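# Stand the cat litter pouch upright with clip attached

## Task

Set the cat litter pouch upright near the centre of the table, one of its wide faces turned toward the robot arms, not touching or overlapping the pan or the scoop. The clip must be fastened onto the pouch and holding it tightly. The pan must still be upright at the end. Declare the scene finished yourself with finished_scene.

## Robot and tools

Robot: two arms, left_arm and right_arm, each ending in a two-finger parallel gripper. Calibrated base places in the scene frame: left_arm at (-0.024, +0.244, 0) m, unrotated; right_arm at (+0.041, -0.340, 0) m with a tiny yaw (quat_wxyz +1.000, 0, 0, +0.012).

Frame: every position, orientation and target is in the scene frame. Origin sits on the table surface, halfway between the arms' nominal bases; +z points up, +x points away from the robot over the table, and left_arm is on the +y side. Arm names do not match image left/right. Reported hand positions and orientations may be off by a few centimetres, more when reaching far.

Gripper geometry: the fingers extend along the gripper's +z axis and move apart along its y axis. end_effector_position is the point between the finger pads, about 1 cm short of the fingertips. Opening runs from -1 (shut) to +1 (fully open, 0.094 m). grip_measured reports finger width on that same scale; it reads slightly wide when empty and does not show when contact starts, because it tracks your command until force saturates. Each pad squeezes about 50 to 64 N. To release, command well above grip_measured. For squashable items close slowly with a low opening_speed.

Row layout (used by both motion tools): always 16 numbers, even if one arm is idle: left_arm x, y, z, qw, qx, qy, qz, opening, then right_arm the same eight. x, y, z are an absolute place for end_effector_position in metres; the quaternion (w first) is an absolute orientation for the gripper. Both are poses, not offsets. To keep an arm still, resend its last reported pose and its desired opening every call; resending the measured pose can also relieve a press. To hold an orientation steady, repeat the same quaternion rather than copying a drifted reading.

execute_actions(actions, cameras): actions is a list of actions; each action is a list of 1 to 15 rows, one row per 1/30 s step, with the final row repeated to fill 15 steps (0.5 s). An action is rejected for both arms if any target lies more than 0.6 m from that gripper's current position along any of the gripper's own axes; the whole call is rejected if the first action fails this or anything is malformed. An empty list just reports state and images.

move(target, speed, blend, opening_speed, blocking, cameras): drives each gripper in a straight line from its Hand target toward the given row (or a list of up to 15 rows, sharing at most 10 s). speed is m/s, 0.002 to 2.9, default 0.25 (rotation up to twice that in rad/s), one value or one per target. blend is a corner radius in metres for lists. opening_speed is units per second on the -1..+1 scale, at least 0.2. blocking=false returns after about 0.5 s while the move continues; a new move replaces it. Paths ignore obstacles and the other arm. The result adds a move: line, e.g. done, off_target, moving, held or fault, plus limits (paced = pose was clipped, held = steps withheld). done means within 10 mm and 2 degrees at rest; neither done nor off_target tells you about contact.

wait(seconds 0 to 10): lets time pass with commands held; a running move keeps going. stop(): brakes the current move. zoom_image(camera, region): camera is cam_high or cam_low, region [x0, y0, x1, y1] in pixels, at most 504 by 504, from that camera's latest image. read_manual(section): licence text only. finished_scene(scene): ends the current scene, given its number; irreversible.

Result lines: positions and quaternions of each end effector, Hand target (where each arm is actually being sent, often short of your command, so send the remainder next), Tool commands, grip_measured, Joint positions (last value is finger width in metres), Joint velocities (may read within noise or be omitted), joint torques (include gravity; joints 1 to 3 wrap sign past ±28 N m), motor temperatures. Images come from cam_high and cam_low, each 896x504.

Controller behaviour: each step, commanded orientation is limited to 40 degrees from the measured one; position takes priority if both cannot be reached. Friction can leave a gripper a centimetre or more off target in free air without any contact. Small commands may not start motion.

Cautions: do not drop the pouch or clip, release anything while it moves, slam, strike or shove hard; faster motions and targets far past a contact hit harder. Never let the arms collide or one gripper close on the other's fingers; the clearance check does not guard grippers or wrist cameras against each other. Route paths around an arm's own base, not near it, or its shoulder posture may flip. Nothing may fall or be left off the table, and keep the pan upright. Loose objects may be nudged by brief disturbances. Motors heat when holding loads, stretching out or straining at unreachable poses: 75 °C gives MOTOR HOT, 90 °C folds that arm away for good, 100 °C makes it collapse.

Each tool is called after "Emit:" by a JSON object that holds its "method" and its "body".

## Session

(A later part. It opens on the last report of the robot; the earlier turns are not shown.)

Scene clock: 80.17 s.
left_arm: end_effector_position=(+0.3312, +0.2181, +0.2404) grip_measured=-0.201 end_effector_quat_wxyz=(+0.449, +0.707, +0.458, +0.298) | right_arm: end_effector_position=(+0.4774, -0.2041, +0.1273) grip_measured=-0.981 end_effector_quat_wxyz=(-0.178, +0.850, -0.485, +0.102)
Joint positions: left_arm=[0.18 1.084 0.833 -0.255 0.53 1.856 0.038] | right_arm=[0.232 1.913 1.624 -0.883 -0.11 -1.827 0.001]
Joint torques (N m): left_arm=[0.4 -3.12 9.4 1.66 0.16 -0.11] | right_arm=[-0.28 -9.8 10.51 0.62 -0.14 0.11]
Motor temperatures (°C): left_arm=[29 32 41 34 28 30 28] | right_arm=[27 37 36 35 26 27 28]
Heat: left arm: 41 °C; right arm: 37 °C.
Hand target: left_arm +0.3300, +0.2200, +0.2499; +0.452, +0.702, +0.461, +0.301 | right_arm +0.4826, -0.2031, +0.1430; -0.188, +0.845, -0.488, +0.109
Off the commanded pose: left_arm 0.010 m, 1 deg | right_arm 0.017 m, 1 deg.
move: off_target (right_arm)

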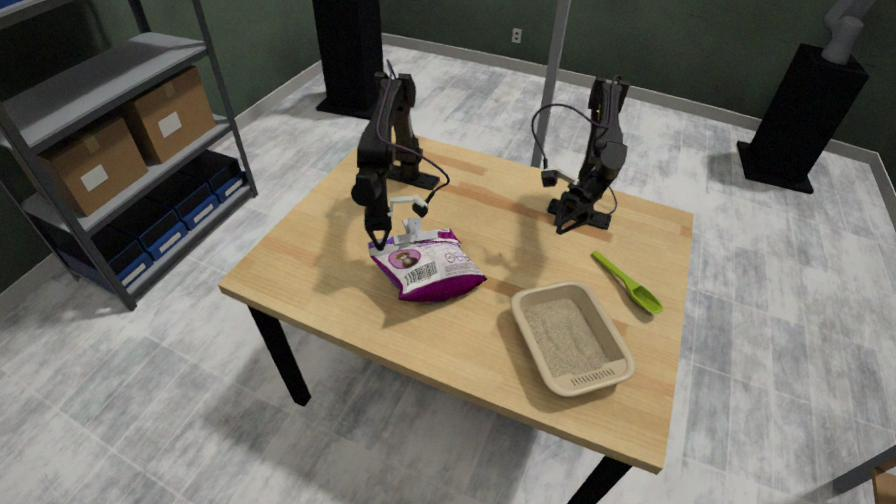

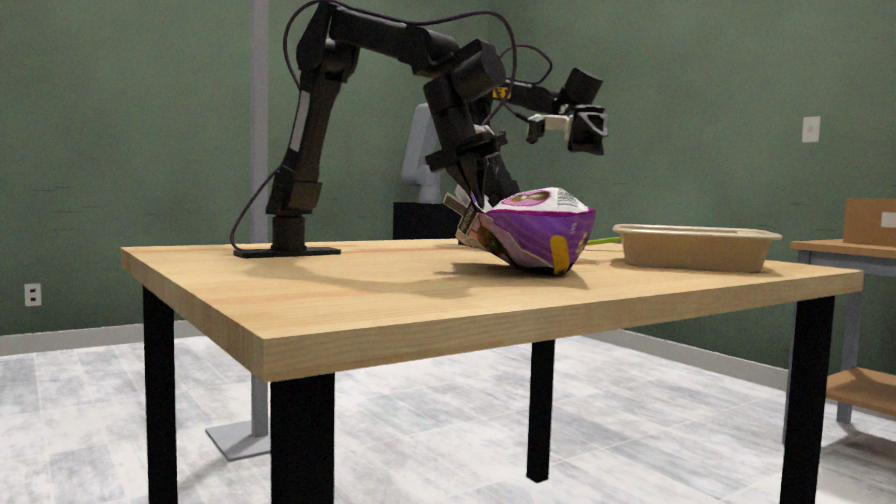

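Emit:
{"method": "move", "body": {"target": [[0.33, 0.22, 0.25, 0.452,0.702,0.461,0.301, -0.2, 0.477, -0.186, 0.193, 0.0358,-0.8183,0.573,-0.0251, -1]], "speed": 0.05}}

Emit:
{"method": "zoom_image", "body": {"camera": "cam_high", "region": [340, 200, 500, 320]}}

Emit:
{"method": "zoom_image", "body": {"camera": "cam_low", "region": [380, 140, 640, 300]}}

Scene clock: 84.70 s.
left_arm: end_effector_position=(+0.3312, +0.2181, +0.2404) grip_measured=-0.201 end_effector_quat_wxyz=(+0.449, +0.707, +0.458, +0.298) | right_arm: end_effector_position=(+0.4846, -0.1902, +0.1741) grip_measured=-0.981 end_effector_quat_wxyz=(-0.074, +0.815, -0.572, +0.064)
Joint positions: left_arm=[0.18 1.084 0.833 -0.255 0.53 1.856 0.038] | right_arm=[0.305 2.252 2.394 -1.518 0.016 -1.59 0.001]
Joint torques (N m): left_arm=[0.54 -3.4 9.63 1.66 0.15 -0.1] | right_arm=[0.61 -13.2 9.05 0.1 -0.19 0.01]
Heat: left arm: 42 °C; right arm: 39 °C.
Hand target: left_arm +0.3300, +0.2200, +0.2499; +0.452, +0.702, +0.461, +0.301 | right_arm +0.4767, -0.1864, +0.1920; -0.085, +0.815, -0.570, +0.062
Off the commanded pose: left_arm 0.010 m, 1 deg | right_arm 0.021 m, 6 deg.
joint sent to its limit (right arm) — joint 4 (wrist pitch), lower limit. The joint targets are off in orientation, not in position.
move: off_target (right_arm)

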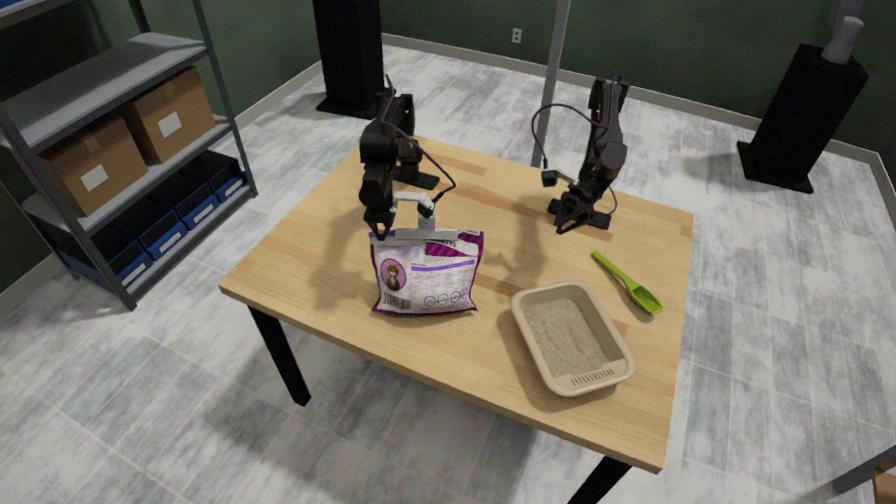

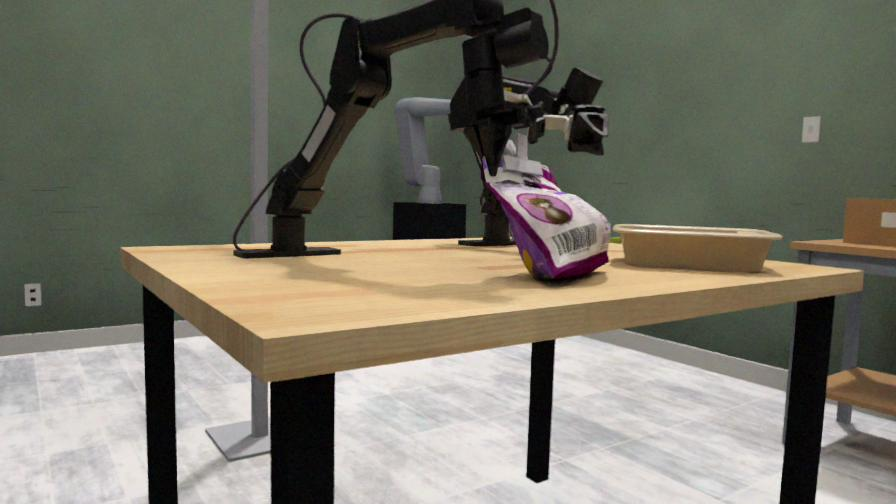

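Scaled by 3.150.

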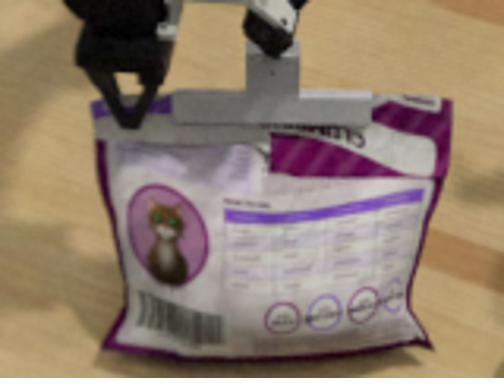

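Scaled by 1.938.

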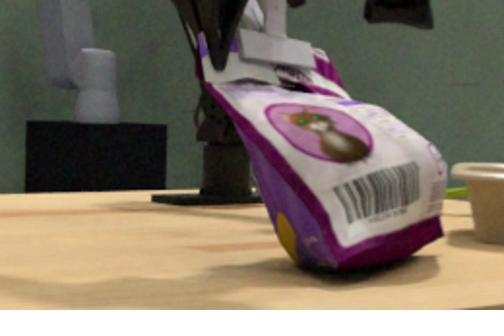

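Emit:
{"method": "move", "body": {"target": [[0.28, 0.30, 0.25, 0.452,0.702,0.461,0.301, -0.2, 0.440, -0.172, 0.220, 0.0801,-0.7618,0.6392,-0.0672, -1],[0.25, 0.34, 0.25, 0.452,0.702,0.461,0.301, -0.2, 0.375, -0.14, 0.230, 0.0758,-0.7214,0.6846,-0.0719, -1]], "speed": 0.06, "blend": [0.02,0]}}

Emit:
{"method": "zoom_image", "body": {"camera": "cam_high", "region": [340, 180, 520, 320]}}

Emit:
{"method": "zoom_image", "body": {"camera": "cam_low", "region": [380, 140, 640, 300]}}

Scene clock: 88.70 s.
left_arm: end_effector_position=(+0.2534, +0.3428, +0.2513) grip_measured=-0.201 end_effector_quat_wxyz=(+0.471, +0.621, +0.514, +0.358) | right_arm: end_effector_position=(+0.3844, -0.1381, +0.1997) grip_measured=-0.982 end_effector_quat_wxyz=(-0.049, +0.723, -0.686, +0.068)
Joint positions: left_arm=[0.882 0.958 0.762 -0.423 1.027 2.076 0.038] | right_arm=[0.553 1.999 2.108 -1.553 0.109 -1.053 0.001]
Joint torques (N m): left_arm=[0.61 -2.4 6.19 1.53 0.46 0.04] | right_arm=[0.57 -15.62 5.75 0.3 0.01 0]
Motor temperatures (°C): left_arm=[29 32 41 34 28 30 28] | right_arm=[27 42 36 33 26 27 29]
Heat: left arm: 41 °C; right arm: 42 °C.
Hand target: left_arm +0.2506, +0.3397, +0.2500; +0.476, +0.620, +0.512, +0.356 | right_arm +0.3754, -0.1401, +0.2283; -0.084, +0.721, -0.684, +0.074
Off the commanded pose: left_arm 0.005 m, 13 deg | right_arm 0.032 m, 3 deg.
joint sent to its limit (left arm) — joint 6 (wrist roll), upper limit. The joint targets are off in orientation, not in position.
joint sent to its limit (right arm) — joint 4 (wrist pitch), lower limit. The joint targets still meet the commanded pose.
move: off_target (left_arm, right_arm)

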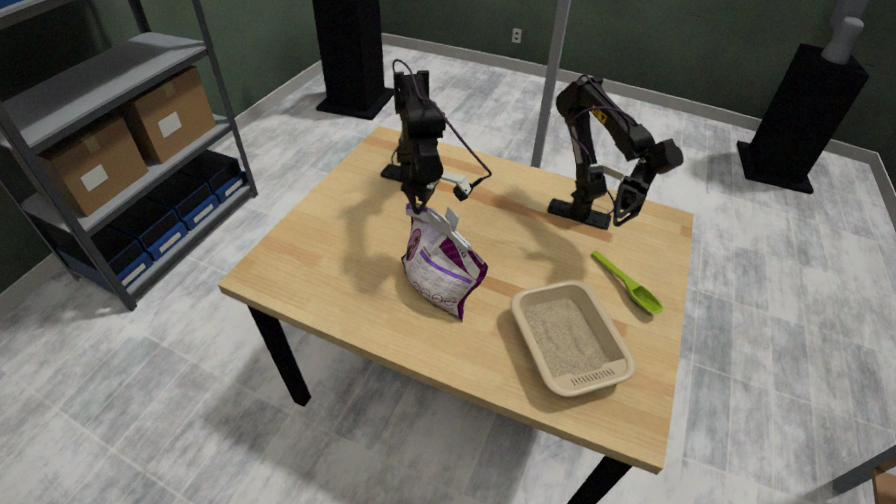

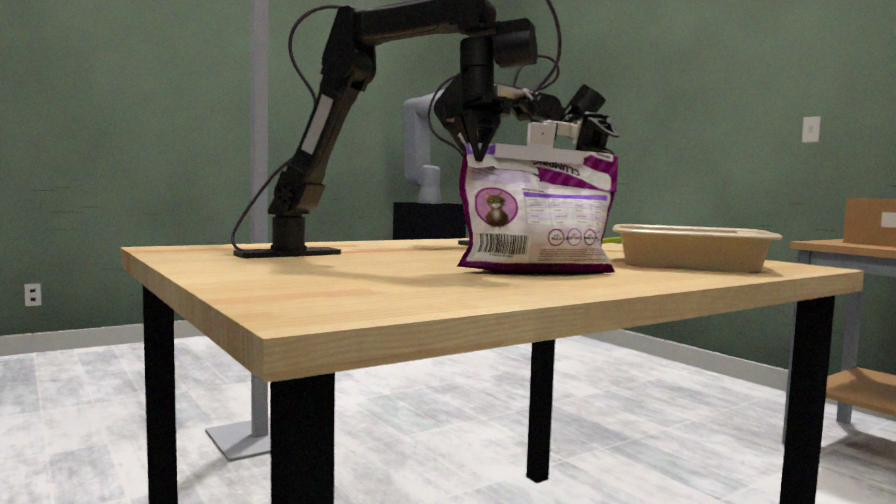

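Scaled by 2.800.

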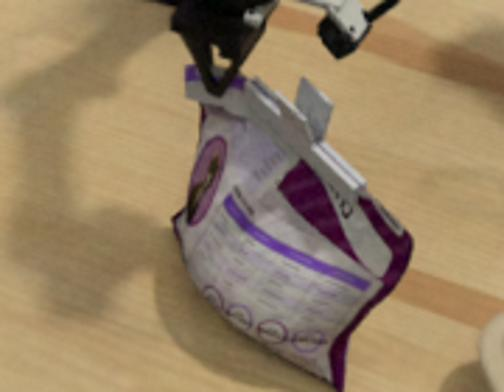

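Scaled by 1.938.

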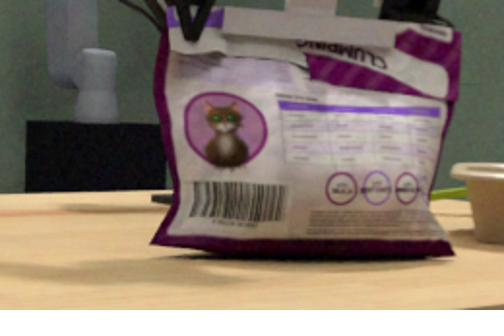

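Emit:
{"method": "move", "body": {"target": [[0.25, 0.34, 0.25, 0.471,0.621,0.514,0.358, -0.2, 0.365, -0.14, 0.272, 0.0781,-0.7418,0.6622,-0.0697, -1]], "speed": 0.05}}

Emit:
{"method": "zoom_image", "body": {"camera": "cam_high", "region": [340, 180, 520, 320]}}

Emit:
{"method": "zoom_image", "body": {"camera": "cam_low", "region": [380, 140, 640, 300]}}

Scene clock: 90.37 s.
left_arm: end_effector_position=(+0.2529, +0.3421, +0.2529) grip_measured=-0.201 end_effector_quat_wxyz=(+0.471, +0.622, +0.512, +0.360) | right_arm: end_effector_position=(+0.3689, -0.1476, +0.2328) grip_measured=-0.982 end_effector_quat_wxyz=(-0.073, +0.740, -0.664, +0.080)
Joint positions: left_arm=[0.882 0.951 0.762 -0.422 1.027 2.076 0.038] | right_arm=[0.558 1.906 2.108 -1.59 0.118 -1.107 0.001]
Joint torques (N m): left_arm=[0.18 -2.39 6.27 1.52 0.33 -0.01] | right_arm=[1.16 -14.97 7.71 0.74 -0.14 -0.07]
Heat: left arm: 41 °C; right arm: 43 °C.
Hand target: left_arm +0.2502, +0.3401, +0.2499; +0.471, +0.621, +0.514, +0.358 | right_arm +0.3646, -0.1410, +0.2702; -0.140, +0.738, -0.654, +0.088
Off the commanded pose: left_arm 0.005 m, 0 deg | right_arm 0.040 m, 1 deg.
joint read past its limit (right arm) — joint 4 (wrist pitch), lower limit.
joint sent to its limit (left arm) — joint 6 (wrist roll), upper limit. The joint targets still meet the commanded pose.
joint sent to its limit (right arm) — joint 4 (wrist pitch), lower limit. The joint targets are off in orientation, not in position.
move: off_target (right_arm)

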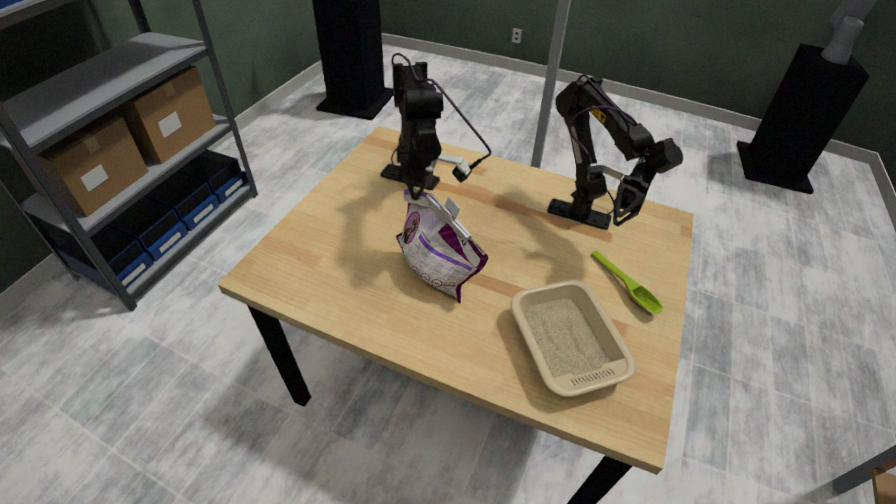

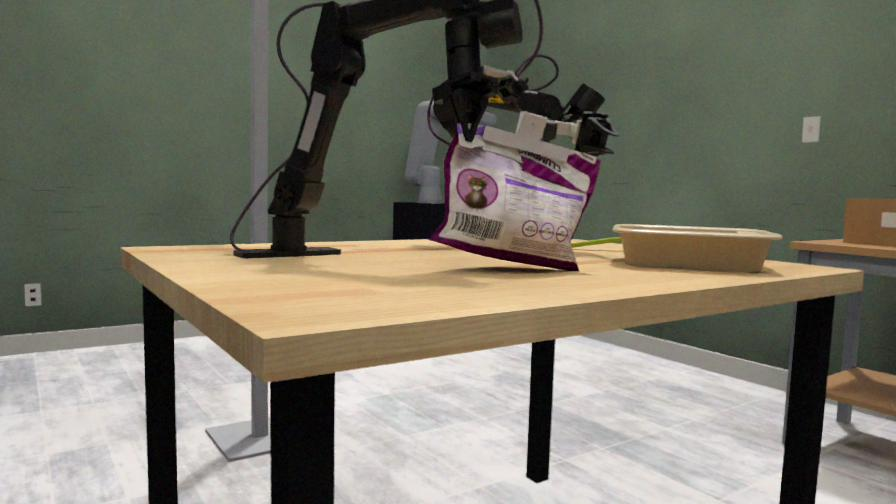

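Scaled by 2.800.

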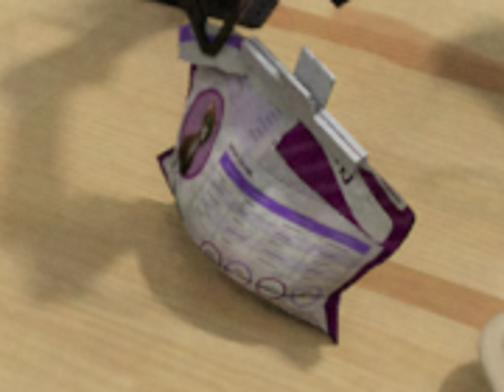

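Scaled by 1.938.

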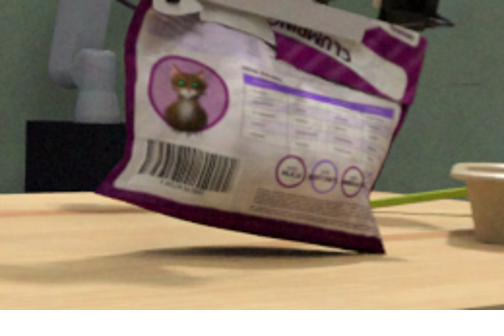

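Emit:
{"method": "move", "body": {"target": [[0.25, 0.34, 0.25, 0.471,0.621,0.514,0.358, -0.2, 0.325, -0.125, 0.285, 0.0914,-0.8698,0.4822,-0.0507, -1]], "speed": 0.06}}

Emit:
{"method": "zoom_image", "body": {"camera": "cam_high", "region": [340, 180, 520, 320]}}

Emit:
{"method": "zoom_image", "body": {"camera": "cam_low", "region": [380, 140, 640, 300]}}

Scene clock: 94.83 s.
left_arm: end_effector_position=(+0.2529, +0.3421, +0.2529) grip_measured=-0.201 end_effector_quat_wxyz=(+0.471, +0.622, +0.512, +0.360) | right_arm: end_effector_position=(+0.3366, -0.1354, +0.2526) grip_measured=-0.982 end_effector_quat_wxyz=(-0.088, +0.864, -0.488, +0.083)
Joint positions: left_arm=[0.882 0.951 0.762 -0.422 1.027 2.076 0.038] | right_arm=[0.618 1.802 2.05 -1.59 0.082 -1.481 0.001]
Joint torques (N m): left_arm=[0.27 -2.18 6.09 1.56 0.32 0.04] | right_arm=[1.02 -13.97 6.48 0.85 -0.66 -0.11]
Heat: left arm: 40 °C; right arm: 44 °C.
Hand target: left_arm +0.2502, +0.3401, +0.2499; +0.471, +0.621, +0.514, +0.358 | right_arm +0.3255, -0.1256, +0.2835; -0.153, +0.863, -0.474, +0.081
Off the commanded pose: left_arm 0.005 m, 0 deg | right_arm 0.036 m, 4 deg.
joint read past its limit (right arm) — joint 4 (wrist pitch), lower limit.
joint sent to its limit (left arm) — joint 6 (wrist roll), upper limit. The joint targets still meet the commanded pose.
joint sent to its limit (right arm) — joint 4 (wrist pitch), lower limit. The joint targets are off in orientation, not in position.
move: off_target (right_arm)

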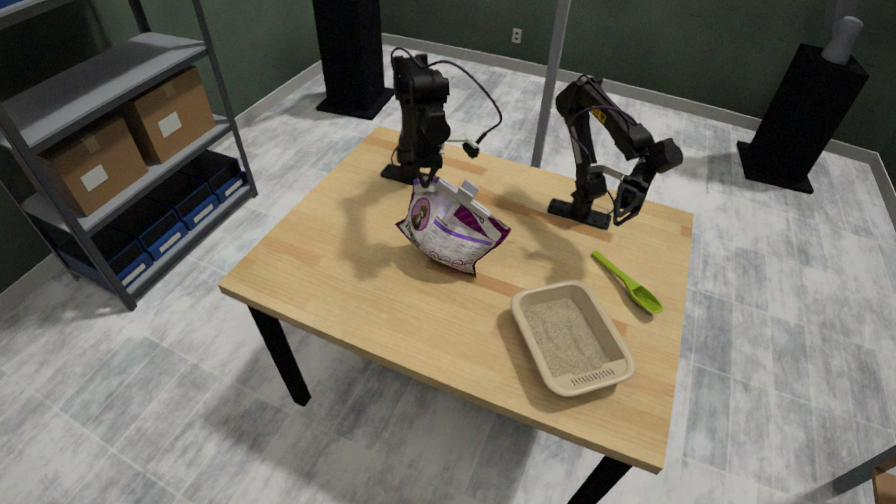

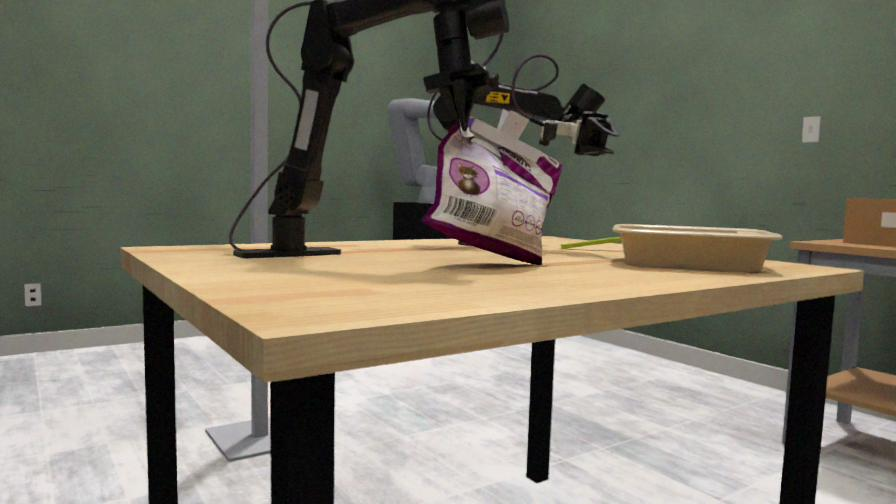

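Scaled by 2.800.

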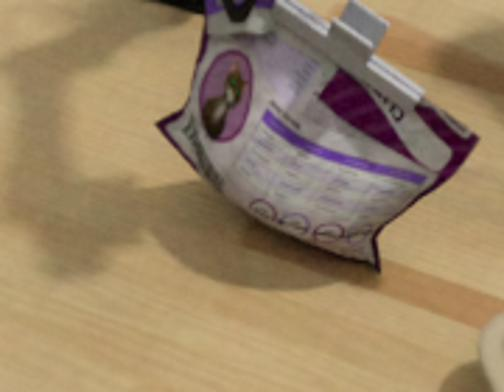

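Scaled by 1.938.

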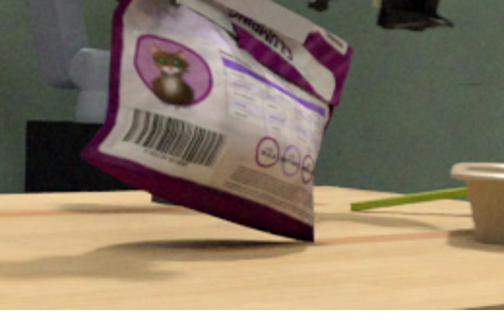

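Emit:
{"method": "move", "body": {"target": [[0.25, 0.34, 0.25, 0.471,0.621,0.514,0.358, -0.2, 0.242, -0.027, 0.28, 0.0947,-0.9013,0.4203,-0.0442, -1]], "speed": 0.07}}

Emit:
{"method": "zoom_image", "body": {"camera": "cam_high", "region": [360, 150, 540, 290]}}

Emit:
{"method": "zoom_image", "body": {"camera": "cam_low", "region": [380, 140, 640, 300]}}

Scene clock: 97.60 s.
left_arm: end_effector_position=(+0.2529, +0.3421, +0.2529) grip_measured=-0.201 end_effector_quat_wxyz=(+0.471, +0.622, +0.512, +0.360) | right_arm: end_effector_position=(+0.2420, -0.0414, +0.2526) grip_measured=-0.982 end_effector_quat_wxyz=(-0.106, +0.905, -0.407, +0.068)
Joint positions: left_arm=[0.882 0.951 0.762 -0.422 1.027 2.076 0.038] | right_arm=[1.005 1.803 2.05 -1.59 0.109 -1.28 0.001]
Joint torques (N m): left_arm=[0.18 -2.29 6.2 1.54 0.24 0.02] | right_arm=[0.16 -9.35 10.61 0.85 -0.41 0.19]
Heat: left arm: 40 °C; right arm: 44 °C.
Hand target: left_arm +0.2502, +0.3400, +0.2500; +0.471, +0.621, +0.514, +0.358 | right_arm +0.2415, -0.0283, +0.2793; -0.164, +0.895, -0.412, +0.055
Off the commanded pose: left_arm 0.005 m, 0 deg | right_arm 0.031 m, 3 deg.
joint read past its limit (right arm) — joint 4 (wrist pitch), lower limit.
joint sent to its limit (left arm) — joint 6 (wrist roll), upper limit. The joint targets still meet the commanded pose.
joint sent to its limit (right arm) — joint 4 (wrist pitch), lower limit. The joint targets are off in orientation, not in position.
move: off_target (right_arm)

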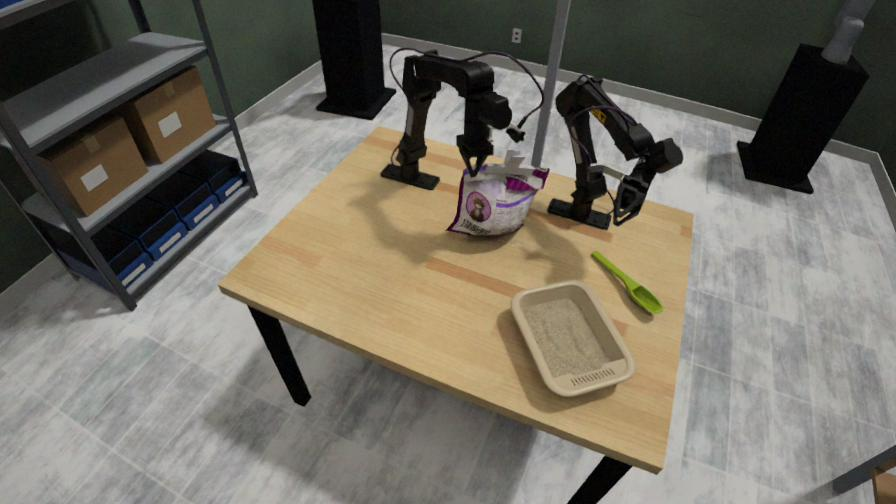

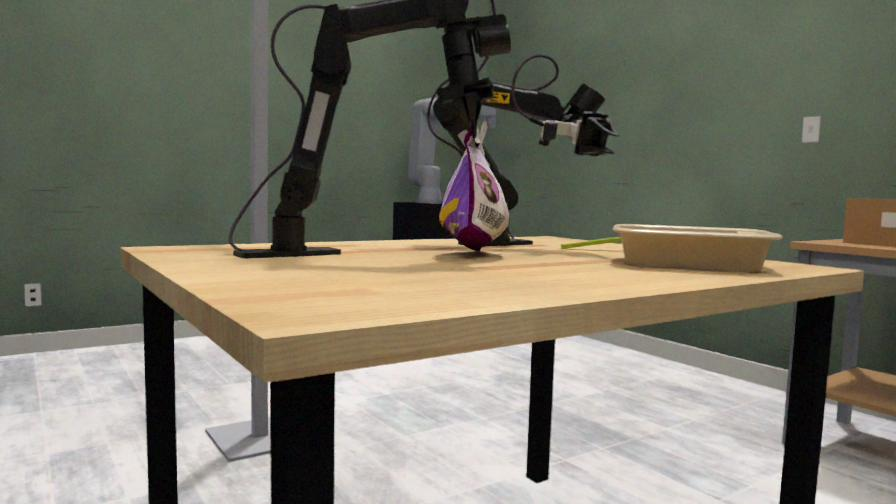

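Scaled by 2.800.

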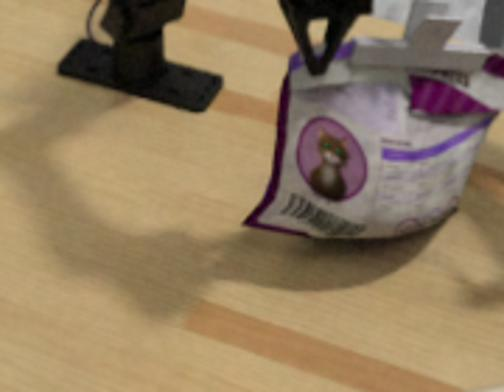

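Scaled by 1.938.

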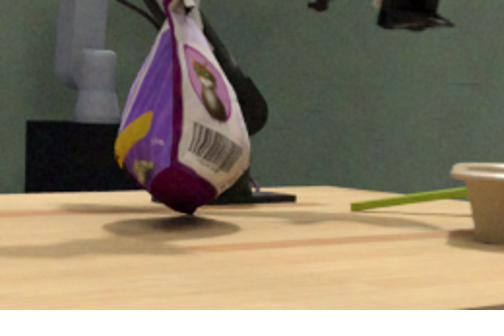

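Emit:
{"method": "move", "body": {"target": [[0.25, 0.34, 0.25, 0.471,0.621,0.514,0.358, -0.2, 0.300, -0.080, 0.28, 0.0714,-0.816,0.5714,-0.05, -1]], "speed": 0.06}}

Emit:
{"method": "zoom_image", "body": {"camera": "cam_high", "region": [360, 150, 540, 290]}}

Emit:
{"method": "zoom_image", "body": {"camera": "cam_low", "region": [380, 140, 640, 300]}}

Scene clock: 101.63 s.
left_arm: end_effector_position=(+0.2529, +0.3421, +0.2529) grip_measured=-0.201 end_effector_quat_wxyz=(+0.471, +0.622, +0.512, +0.360) | right_arm: end_effector_position=(+0.2955, -0.0856, +0.2526) grip_measured=-0.982 end_effector_quat_wxyz=(-0.104, +0.826, -0.550, +0.071)
Joint positions: left_arm=[0.882 0.951 0.762 -0.422 1.027 2.076 0.038] | right_arm=[0.811 1.803 2.05 -1.59 0.109 -1.144 0.001]
Joint torques (N m): left_arm=[0.29 -2.14 6.23 1.55 0.31 0.03] | right_arm=[-1.01 -10.7 9.22 0.83 -0.24 0.3]
Heat: left arm: 39 °C; right arm: 44 °C.
Hand target: left_arm +0.2502, +0.3400, +0.2500; +0.471, +0.621, +0.514, +0.358 | right_arm +0.2994, -0.0808, +0.2791; -0.159, +0.810, -0.560, +0.066
Off the commanded pose: left_arm 0.005 m, 0 deg | right_arm 0.028 m, 5 deg.
joint read past its limit (right arm) — joint 4 (wrist pitch), lower limit.
joint sent to its limit (left arm) — joint 6 (wrist roll), upper limit. The joint targets still meet the commanded pose.
joint sent to its limit (right arm) — joint 4 (wrist pitch), lower limit. The joint targets are off in orientation, not in position.
move: off_target (right_arm)

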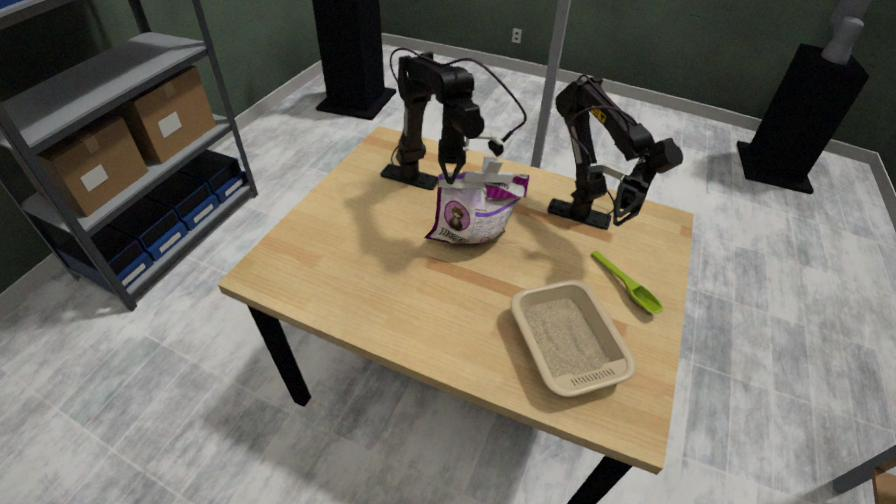

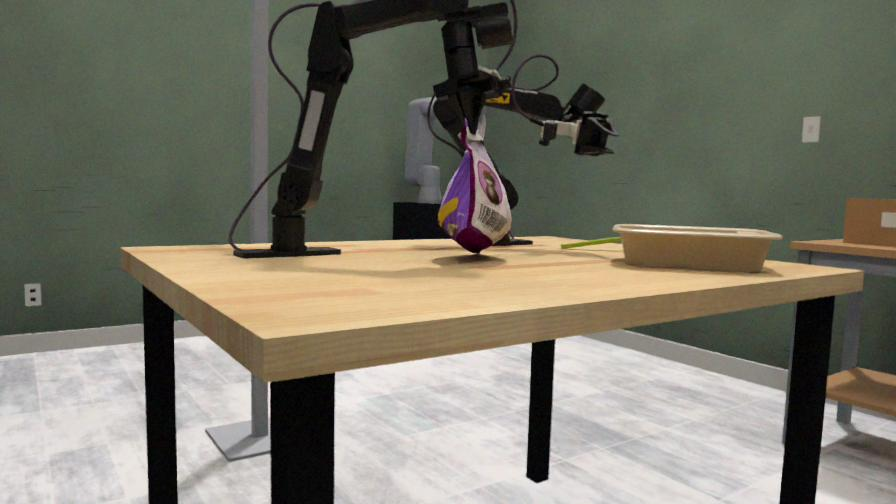

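Scaled by 2.800.

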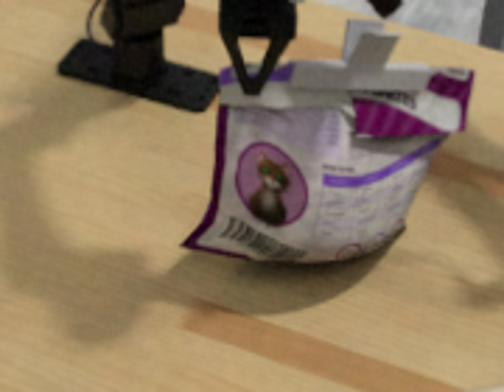

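Scaled by 1.938.

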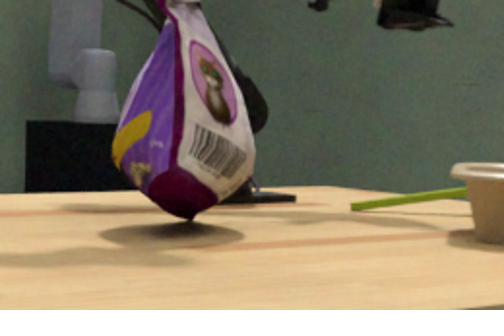

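Emit:
{"method": "move", "body": {"target": [[0.25, 0.34, 0.25, 0.471,0.621,0.514,0.358, -0.2, 0.305, -0.078, 0.268, 0.0758,-0.7214,0.6846,-0.0719, -1]], "speed": 0.06}}

Emit:
{"method": "zoom_image", "body": {"camera": "cam_high", "region": [360, 150, 540, 290]}}

Emit:
{"method": "zoom_image", "body": {"camera": "cam_low", "region": [380, 140, 640, 300]}}

Scene clock: 105.47 s.
left_arm: end_effector_position=(+0.2529, +0.3421, +0.2529) grip_measured=-0.201 end_effector_quat_wxyz=(+0.471, +0.622, +0.512, +0.360) | right_arm: end_effector_position=(+0.3007, -0.0879, +0.2492) grip_measured=-0.982 end_effector_quat_wxyz=(-0.107, +0.731, -0.669, +0.078)
Joint positions: left_arm=[0.882 0.951 0.762 -0.422 1.027 2.076 0.038] | right_arm=[0.821 1.816 2.05 -1.59 0.158 -0.831 0.001]
Joint torques (N m): left_arm=[0.29 -2.17 6.04 1.54 0.32 0.04] | right_arm=[0.61 -8.98 9.02 0.79 0.02 0.24]
Heat: left arm: 39 °C; right arm: 44 °C.
Hand target: left_arm +0.2502, +0.3400, +0.2500; +0.471, +0.621, +0.514, +0.358 | right_arm +0.3046, -0.0786, +0.2674; -0.150, +0.720, -0.674, +0.073
Off the commanded pose: left_arm 0.005 m, 0 deg | right_arm 0.022 m, 4 deg.
joint read past its limit (right arm) — joint 4 (wrist pitch), lower limit.
joint sent to its limit (left arm) — joint 6 (wrist roll), upper limit. The joint targets still meet the commanded pose.
joint sent to its limit (right arm) — joint 4 (wrist pitch), lower limit. The joint targets are off in orientation, not in position.
move: off_target (right_arm)

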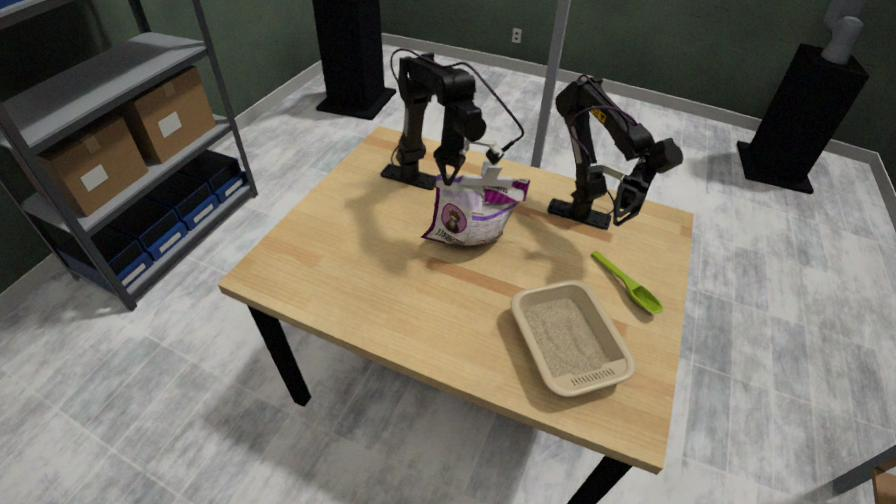

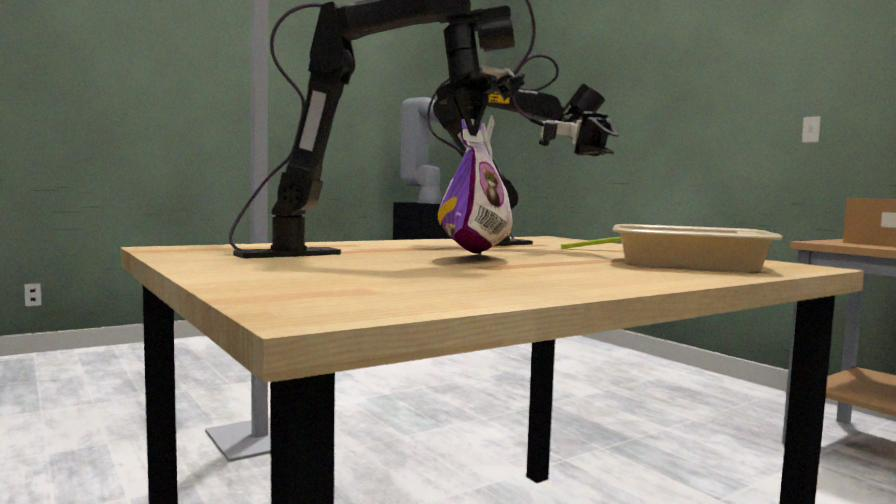

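Scaled by 2.800.

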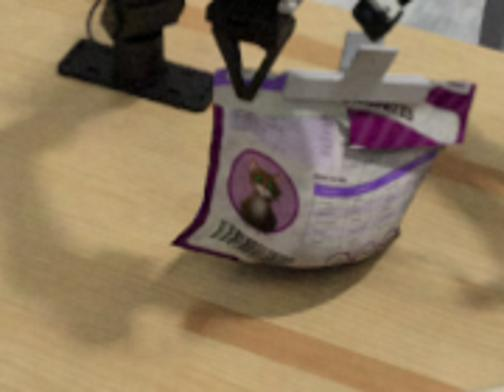

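Scaled by 1.938.

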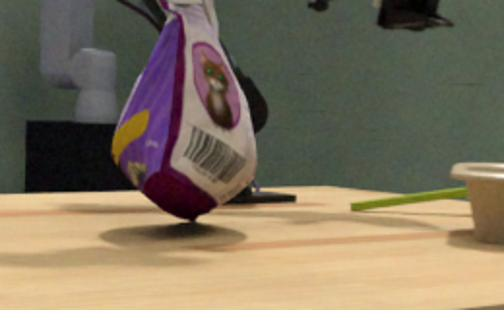

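Emit:
{"method": "move", "body": {"target": [[0.25, 0.34, 0.25, 0.471,0.621,0.514,0.358, -0.2, 0.305, -0.085, 0.215, 0.056,-0.6403,0.7632,-0.0667, -1]], "speed": 0.05}}

Emit:
{"method": "zoom_image", "body": {"camera": "cam_high", "region": [360, 150, 540, 290]}}

Emit:
{"method": "zoom_image", "body": {"camera": "cam_low", "region": [380, 140, 640, 300]}}

Scene clock: 109.50 s.
left_arm: end_effector_position=(+0.2529, +0.3421, +0.2529) grip_measured=-0.201 end_effector_quat_wxyz=(+0.471, +0.622, +0.512, +0.360) | right_arm: end_effector_position=(+0.3103, -0.0950, +0.2204) grip_measured=-0.982 end_effector_quat_wxyz=(+0.075, -0.641, +0.758, -0.092)
Joint positions: left_arm=[0.882 0.951 0.762 -0.422 1.027 2.076 0.038] | right_arm=[0.809 1.866 1.999 -1.578 0.201 -0.585 0.001]
Joint torques (N m): left_arm=[0.35 -2.19 6.12 1.51 0.3 0.04] | right_arm=[0.1 -7.75 4.97 0.56 -0.47 0.11]
Heat: left arm: 39 °C; right arm: 43 °C.
Hand target: left_arm +0.2502, +0.3400, +0.2500; +0.471, +0.621, +0.514, +0.358 | right_arm +0.3050, -0.0852, +0.2151; +0.074, -0.641, +0.761, -0.066
Off the commanded pose: left_arm 0.005 m, 0 deg | right_arm 0.013 m, 4 deg.
joint read past its limit (right arm) — joint 4 (wrist pitch), lower limit.
joint sent to its limit (left arm) — joint 6 (wrist roll), upper limit. The joint targets still meet the commanded pose.
joint sent to its limit (right arm) — joint 4 (wrist pitch), lower limit. The joint targets still meet the commanded pose.
move: off_target (right_arm)

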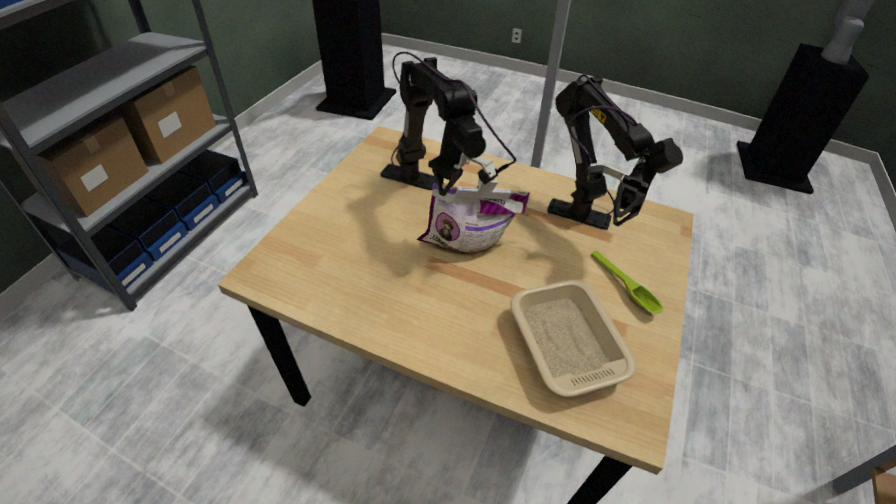

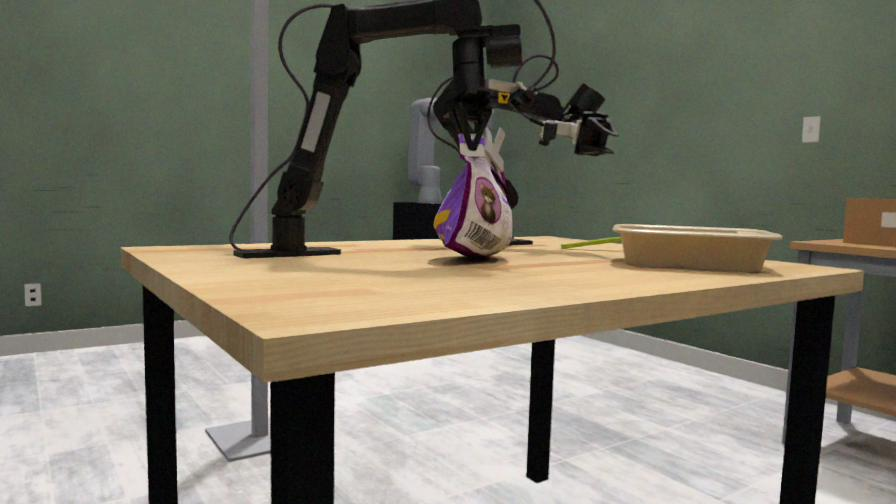

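Scaled by 2.800.

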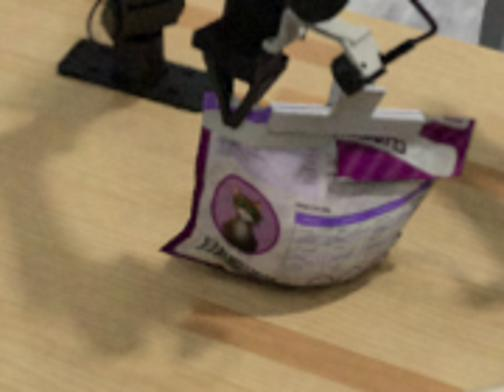

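Scaled by 1.938.

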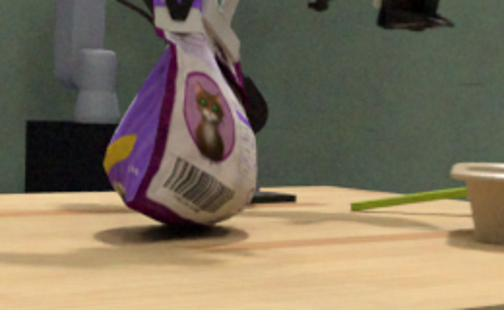

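Emit:
{"method": "move", "body": {"target": [[0.25, 0.34, 0.25, 0.471,0.621,0.514,0.358, -0.2, 0.305, -0.088, 0.175, 0.056,-0.6403,0.7632,-0.0667, -1]], "speed": 0.05}}

Emit:
{"method": "zoom_image", "body": {"camera": "cam_high", "region": [360, 150, 540, 290]}}

Emit:
{"method": "zoom_image", "body": {"camera": "cam_low", "region": [380, 140, 640, 300]}}

Scene clock: 111.07 s.
left_arm: end_effector_position=(+0.2529, +0.3421, +0.2529) grip_measured=-0.201 end_effector_quat_wxyz=(+0.471, +0.622, +0.512, +0.360) | right_arm: end_effector_position=(+0.3279, -0.0969, +0.1854) grip_measured=-0.982 end_effector_quat_wxyz=(+0.079, -0.626, +0.767, -0.113)
Joint positions: left_arm=[0.882 0.951 0.762 -0.422 1.027 2.076 0.038] | right_arm=[0.791 1.862 1.842 -1.419 0.246 -0.57 0.001]
Joint torques (N m): left_arm=[0.17 -2.25 6.26 1.54 0.31 0.02] | right_arm=[1.57 -9.06 3.55 0.19 -0.98 -0.01]
Heat: left arm: 39 °C; right arm: 43 °C.
Hand target: left_arm +0.2502, +0.3400, +0.2500; +0.471, +0.621, +0.514, +0.358 | right_arm +0.3055, -0.0886, +0.1760; +0.055, -0.639, +0.764, -0.068
Off the commanded pose: left_arm 0.005 m, 0 deg | right_arm 0.027 m, 6 deg.
joint sent to its limit (left arm) — joint 6 (wrist roll), upper limit. The joint targets still meet the commanded pose.
move: off_target (right_arm)

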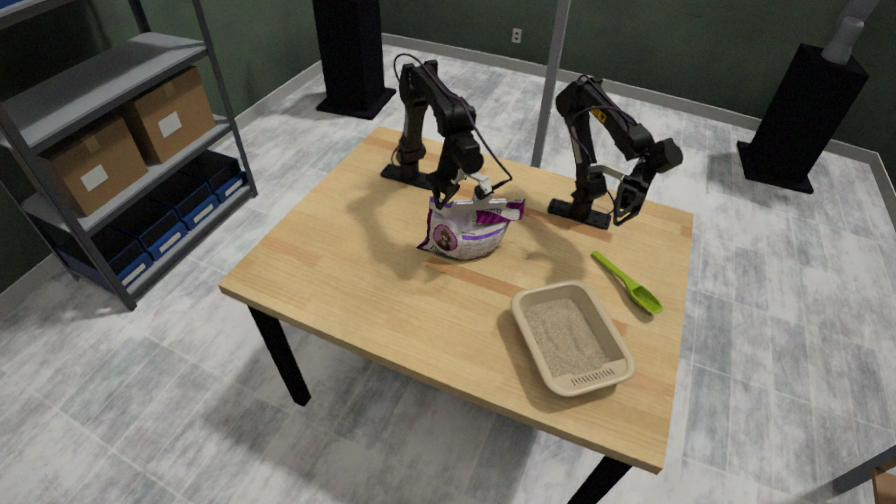

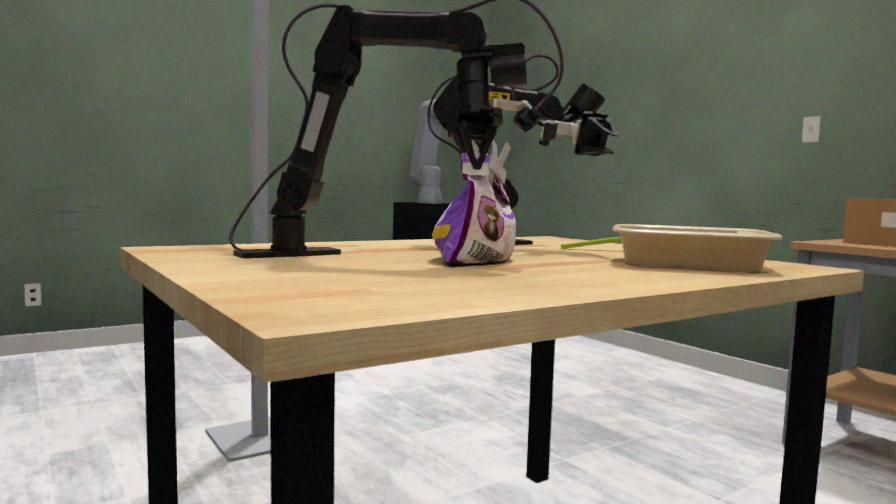

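Scaled by 2.800.

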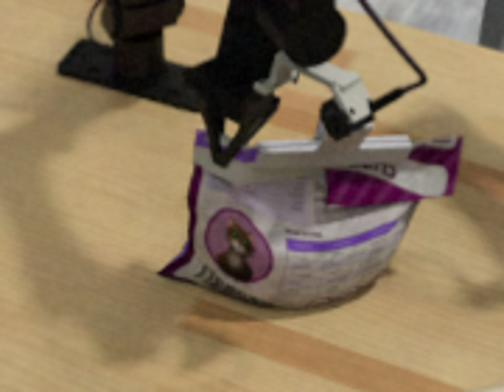

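Scaled by 1.938.

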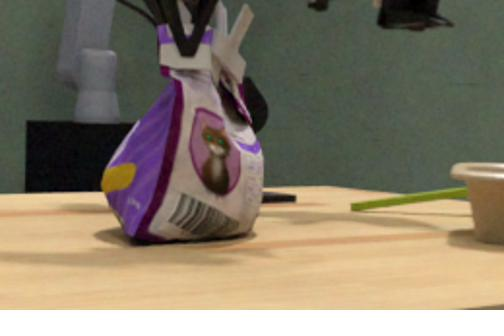

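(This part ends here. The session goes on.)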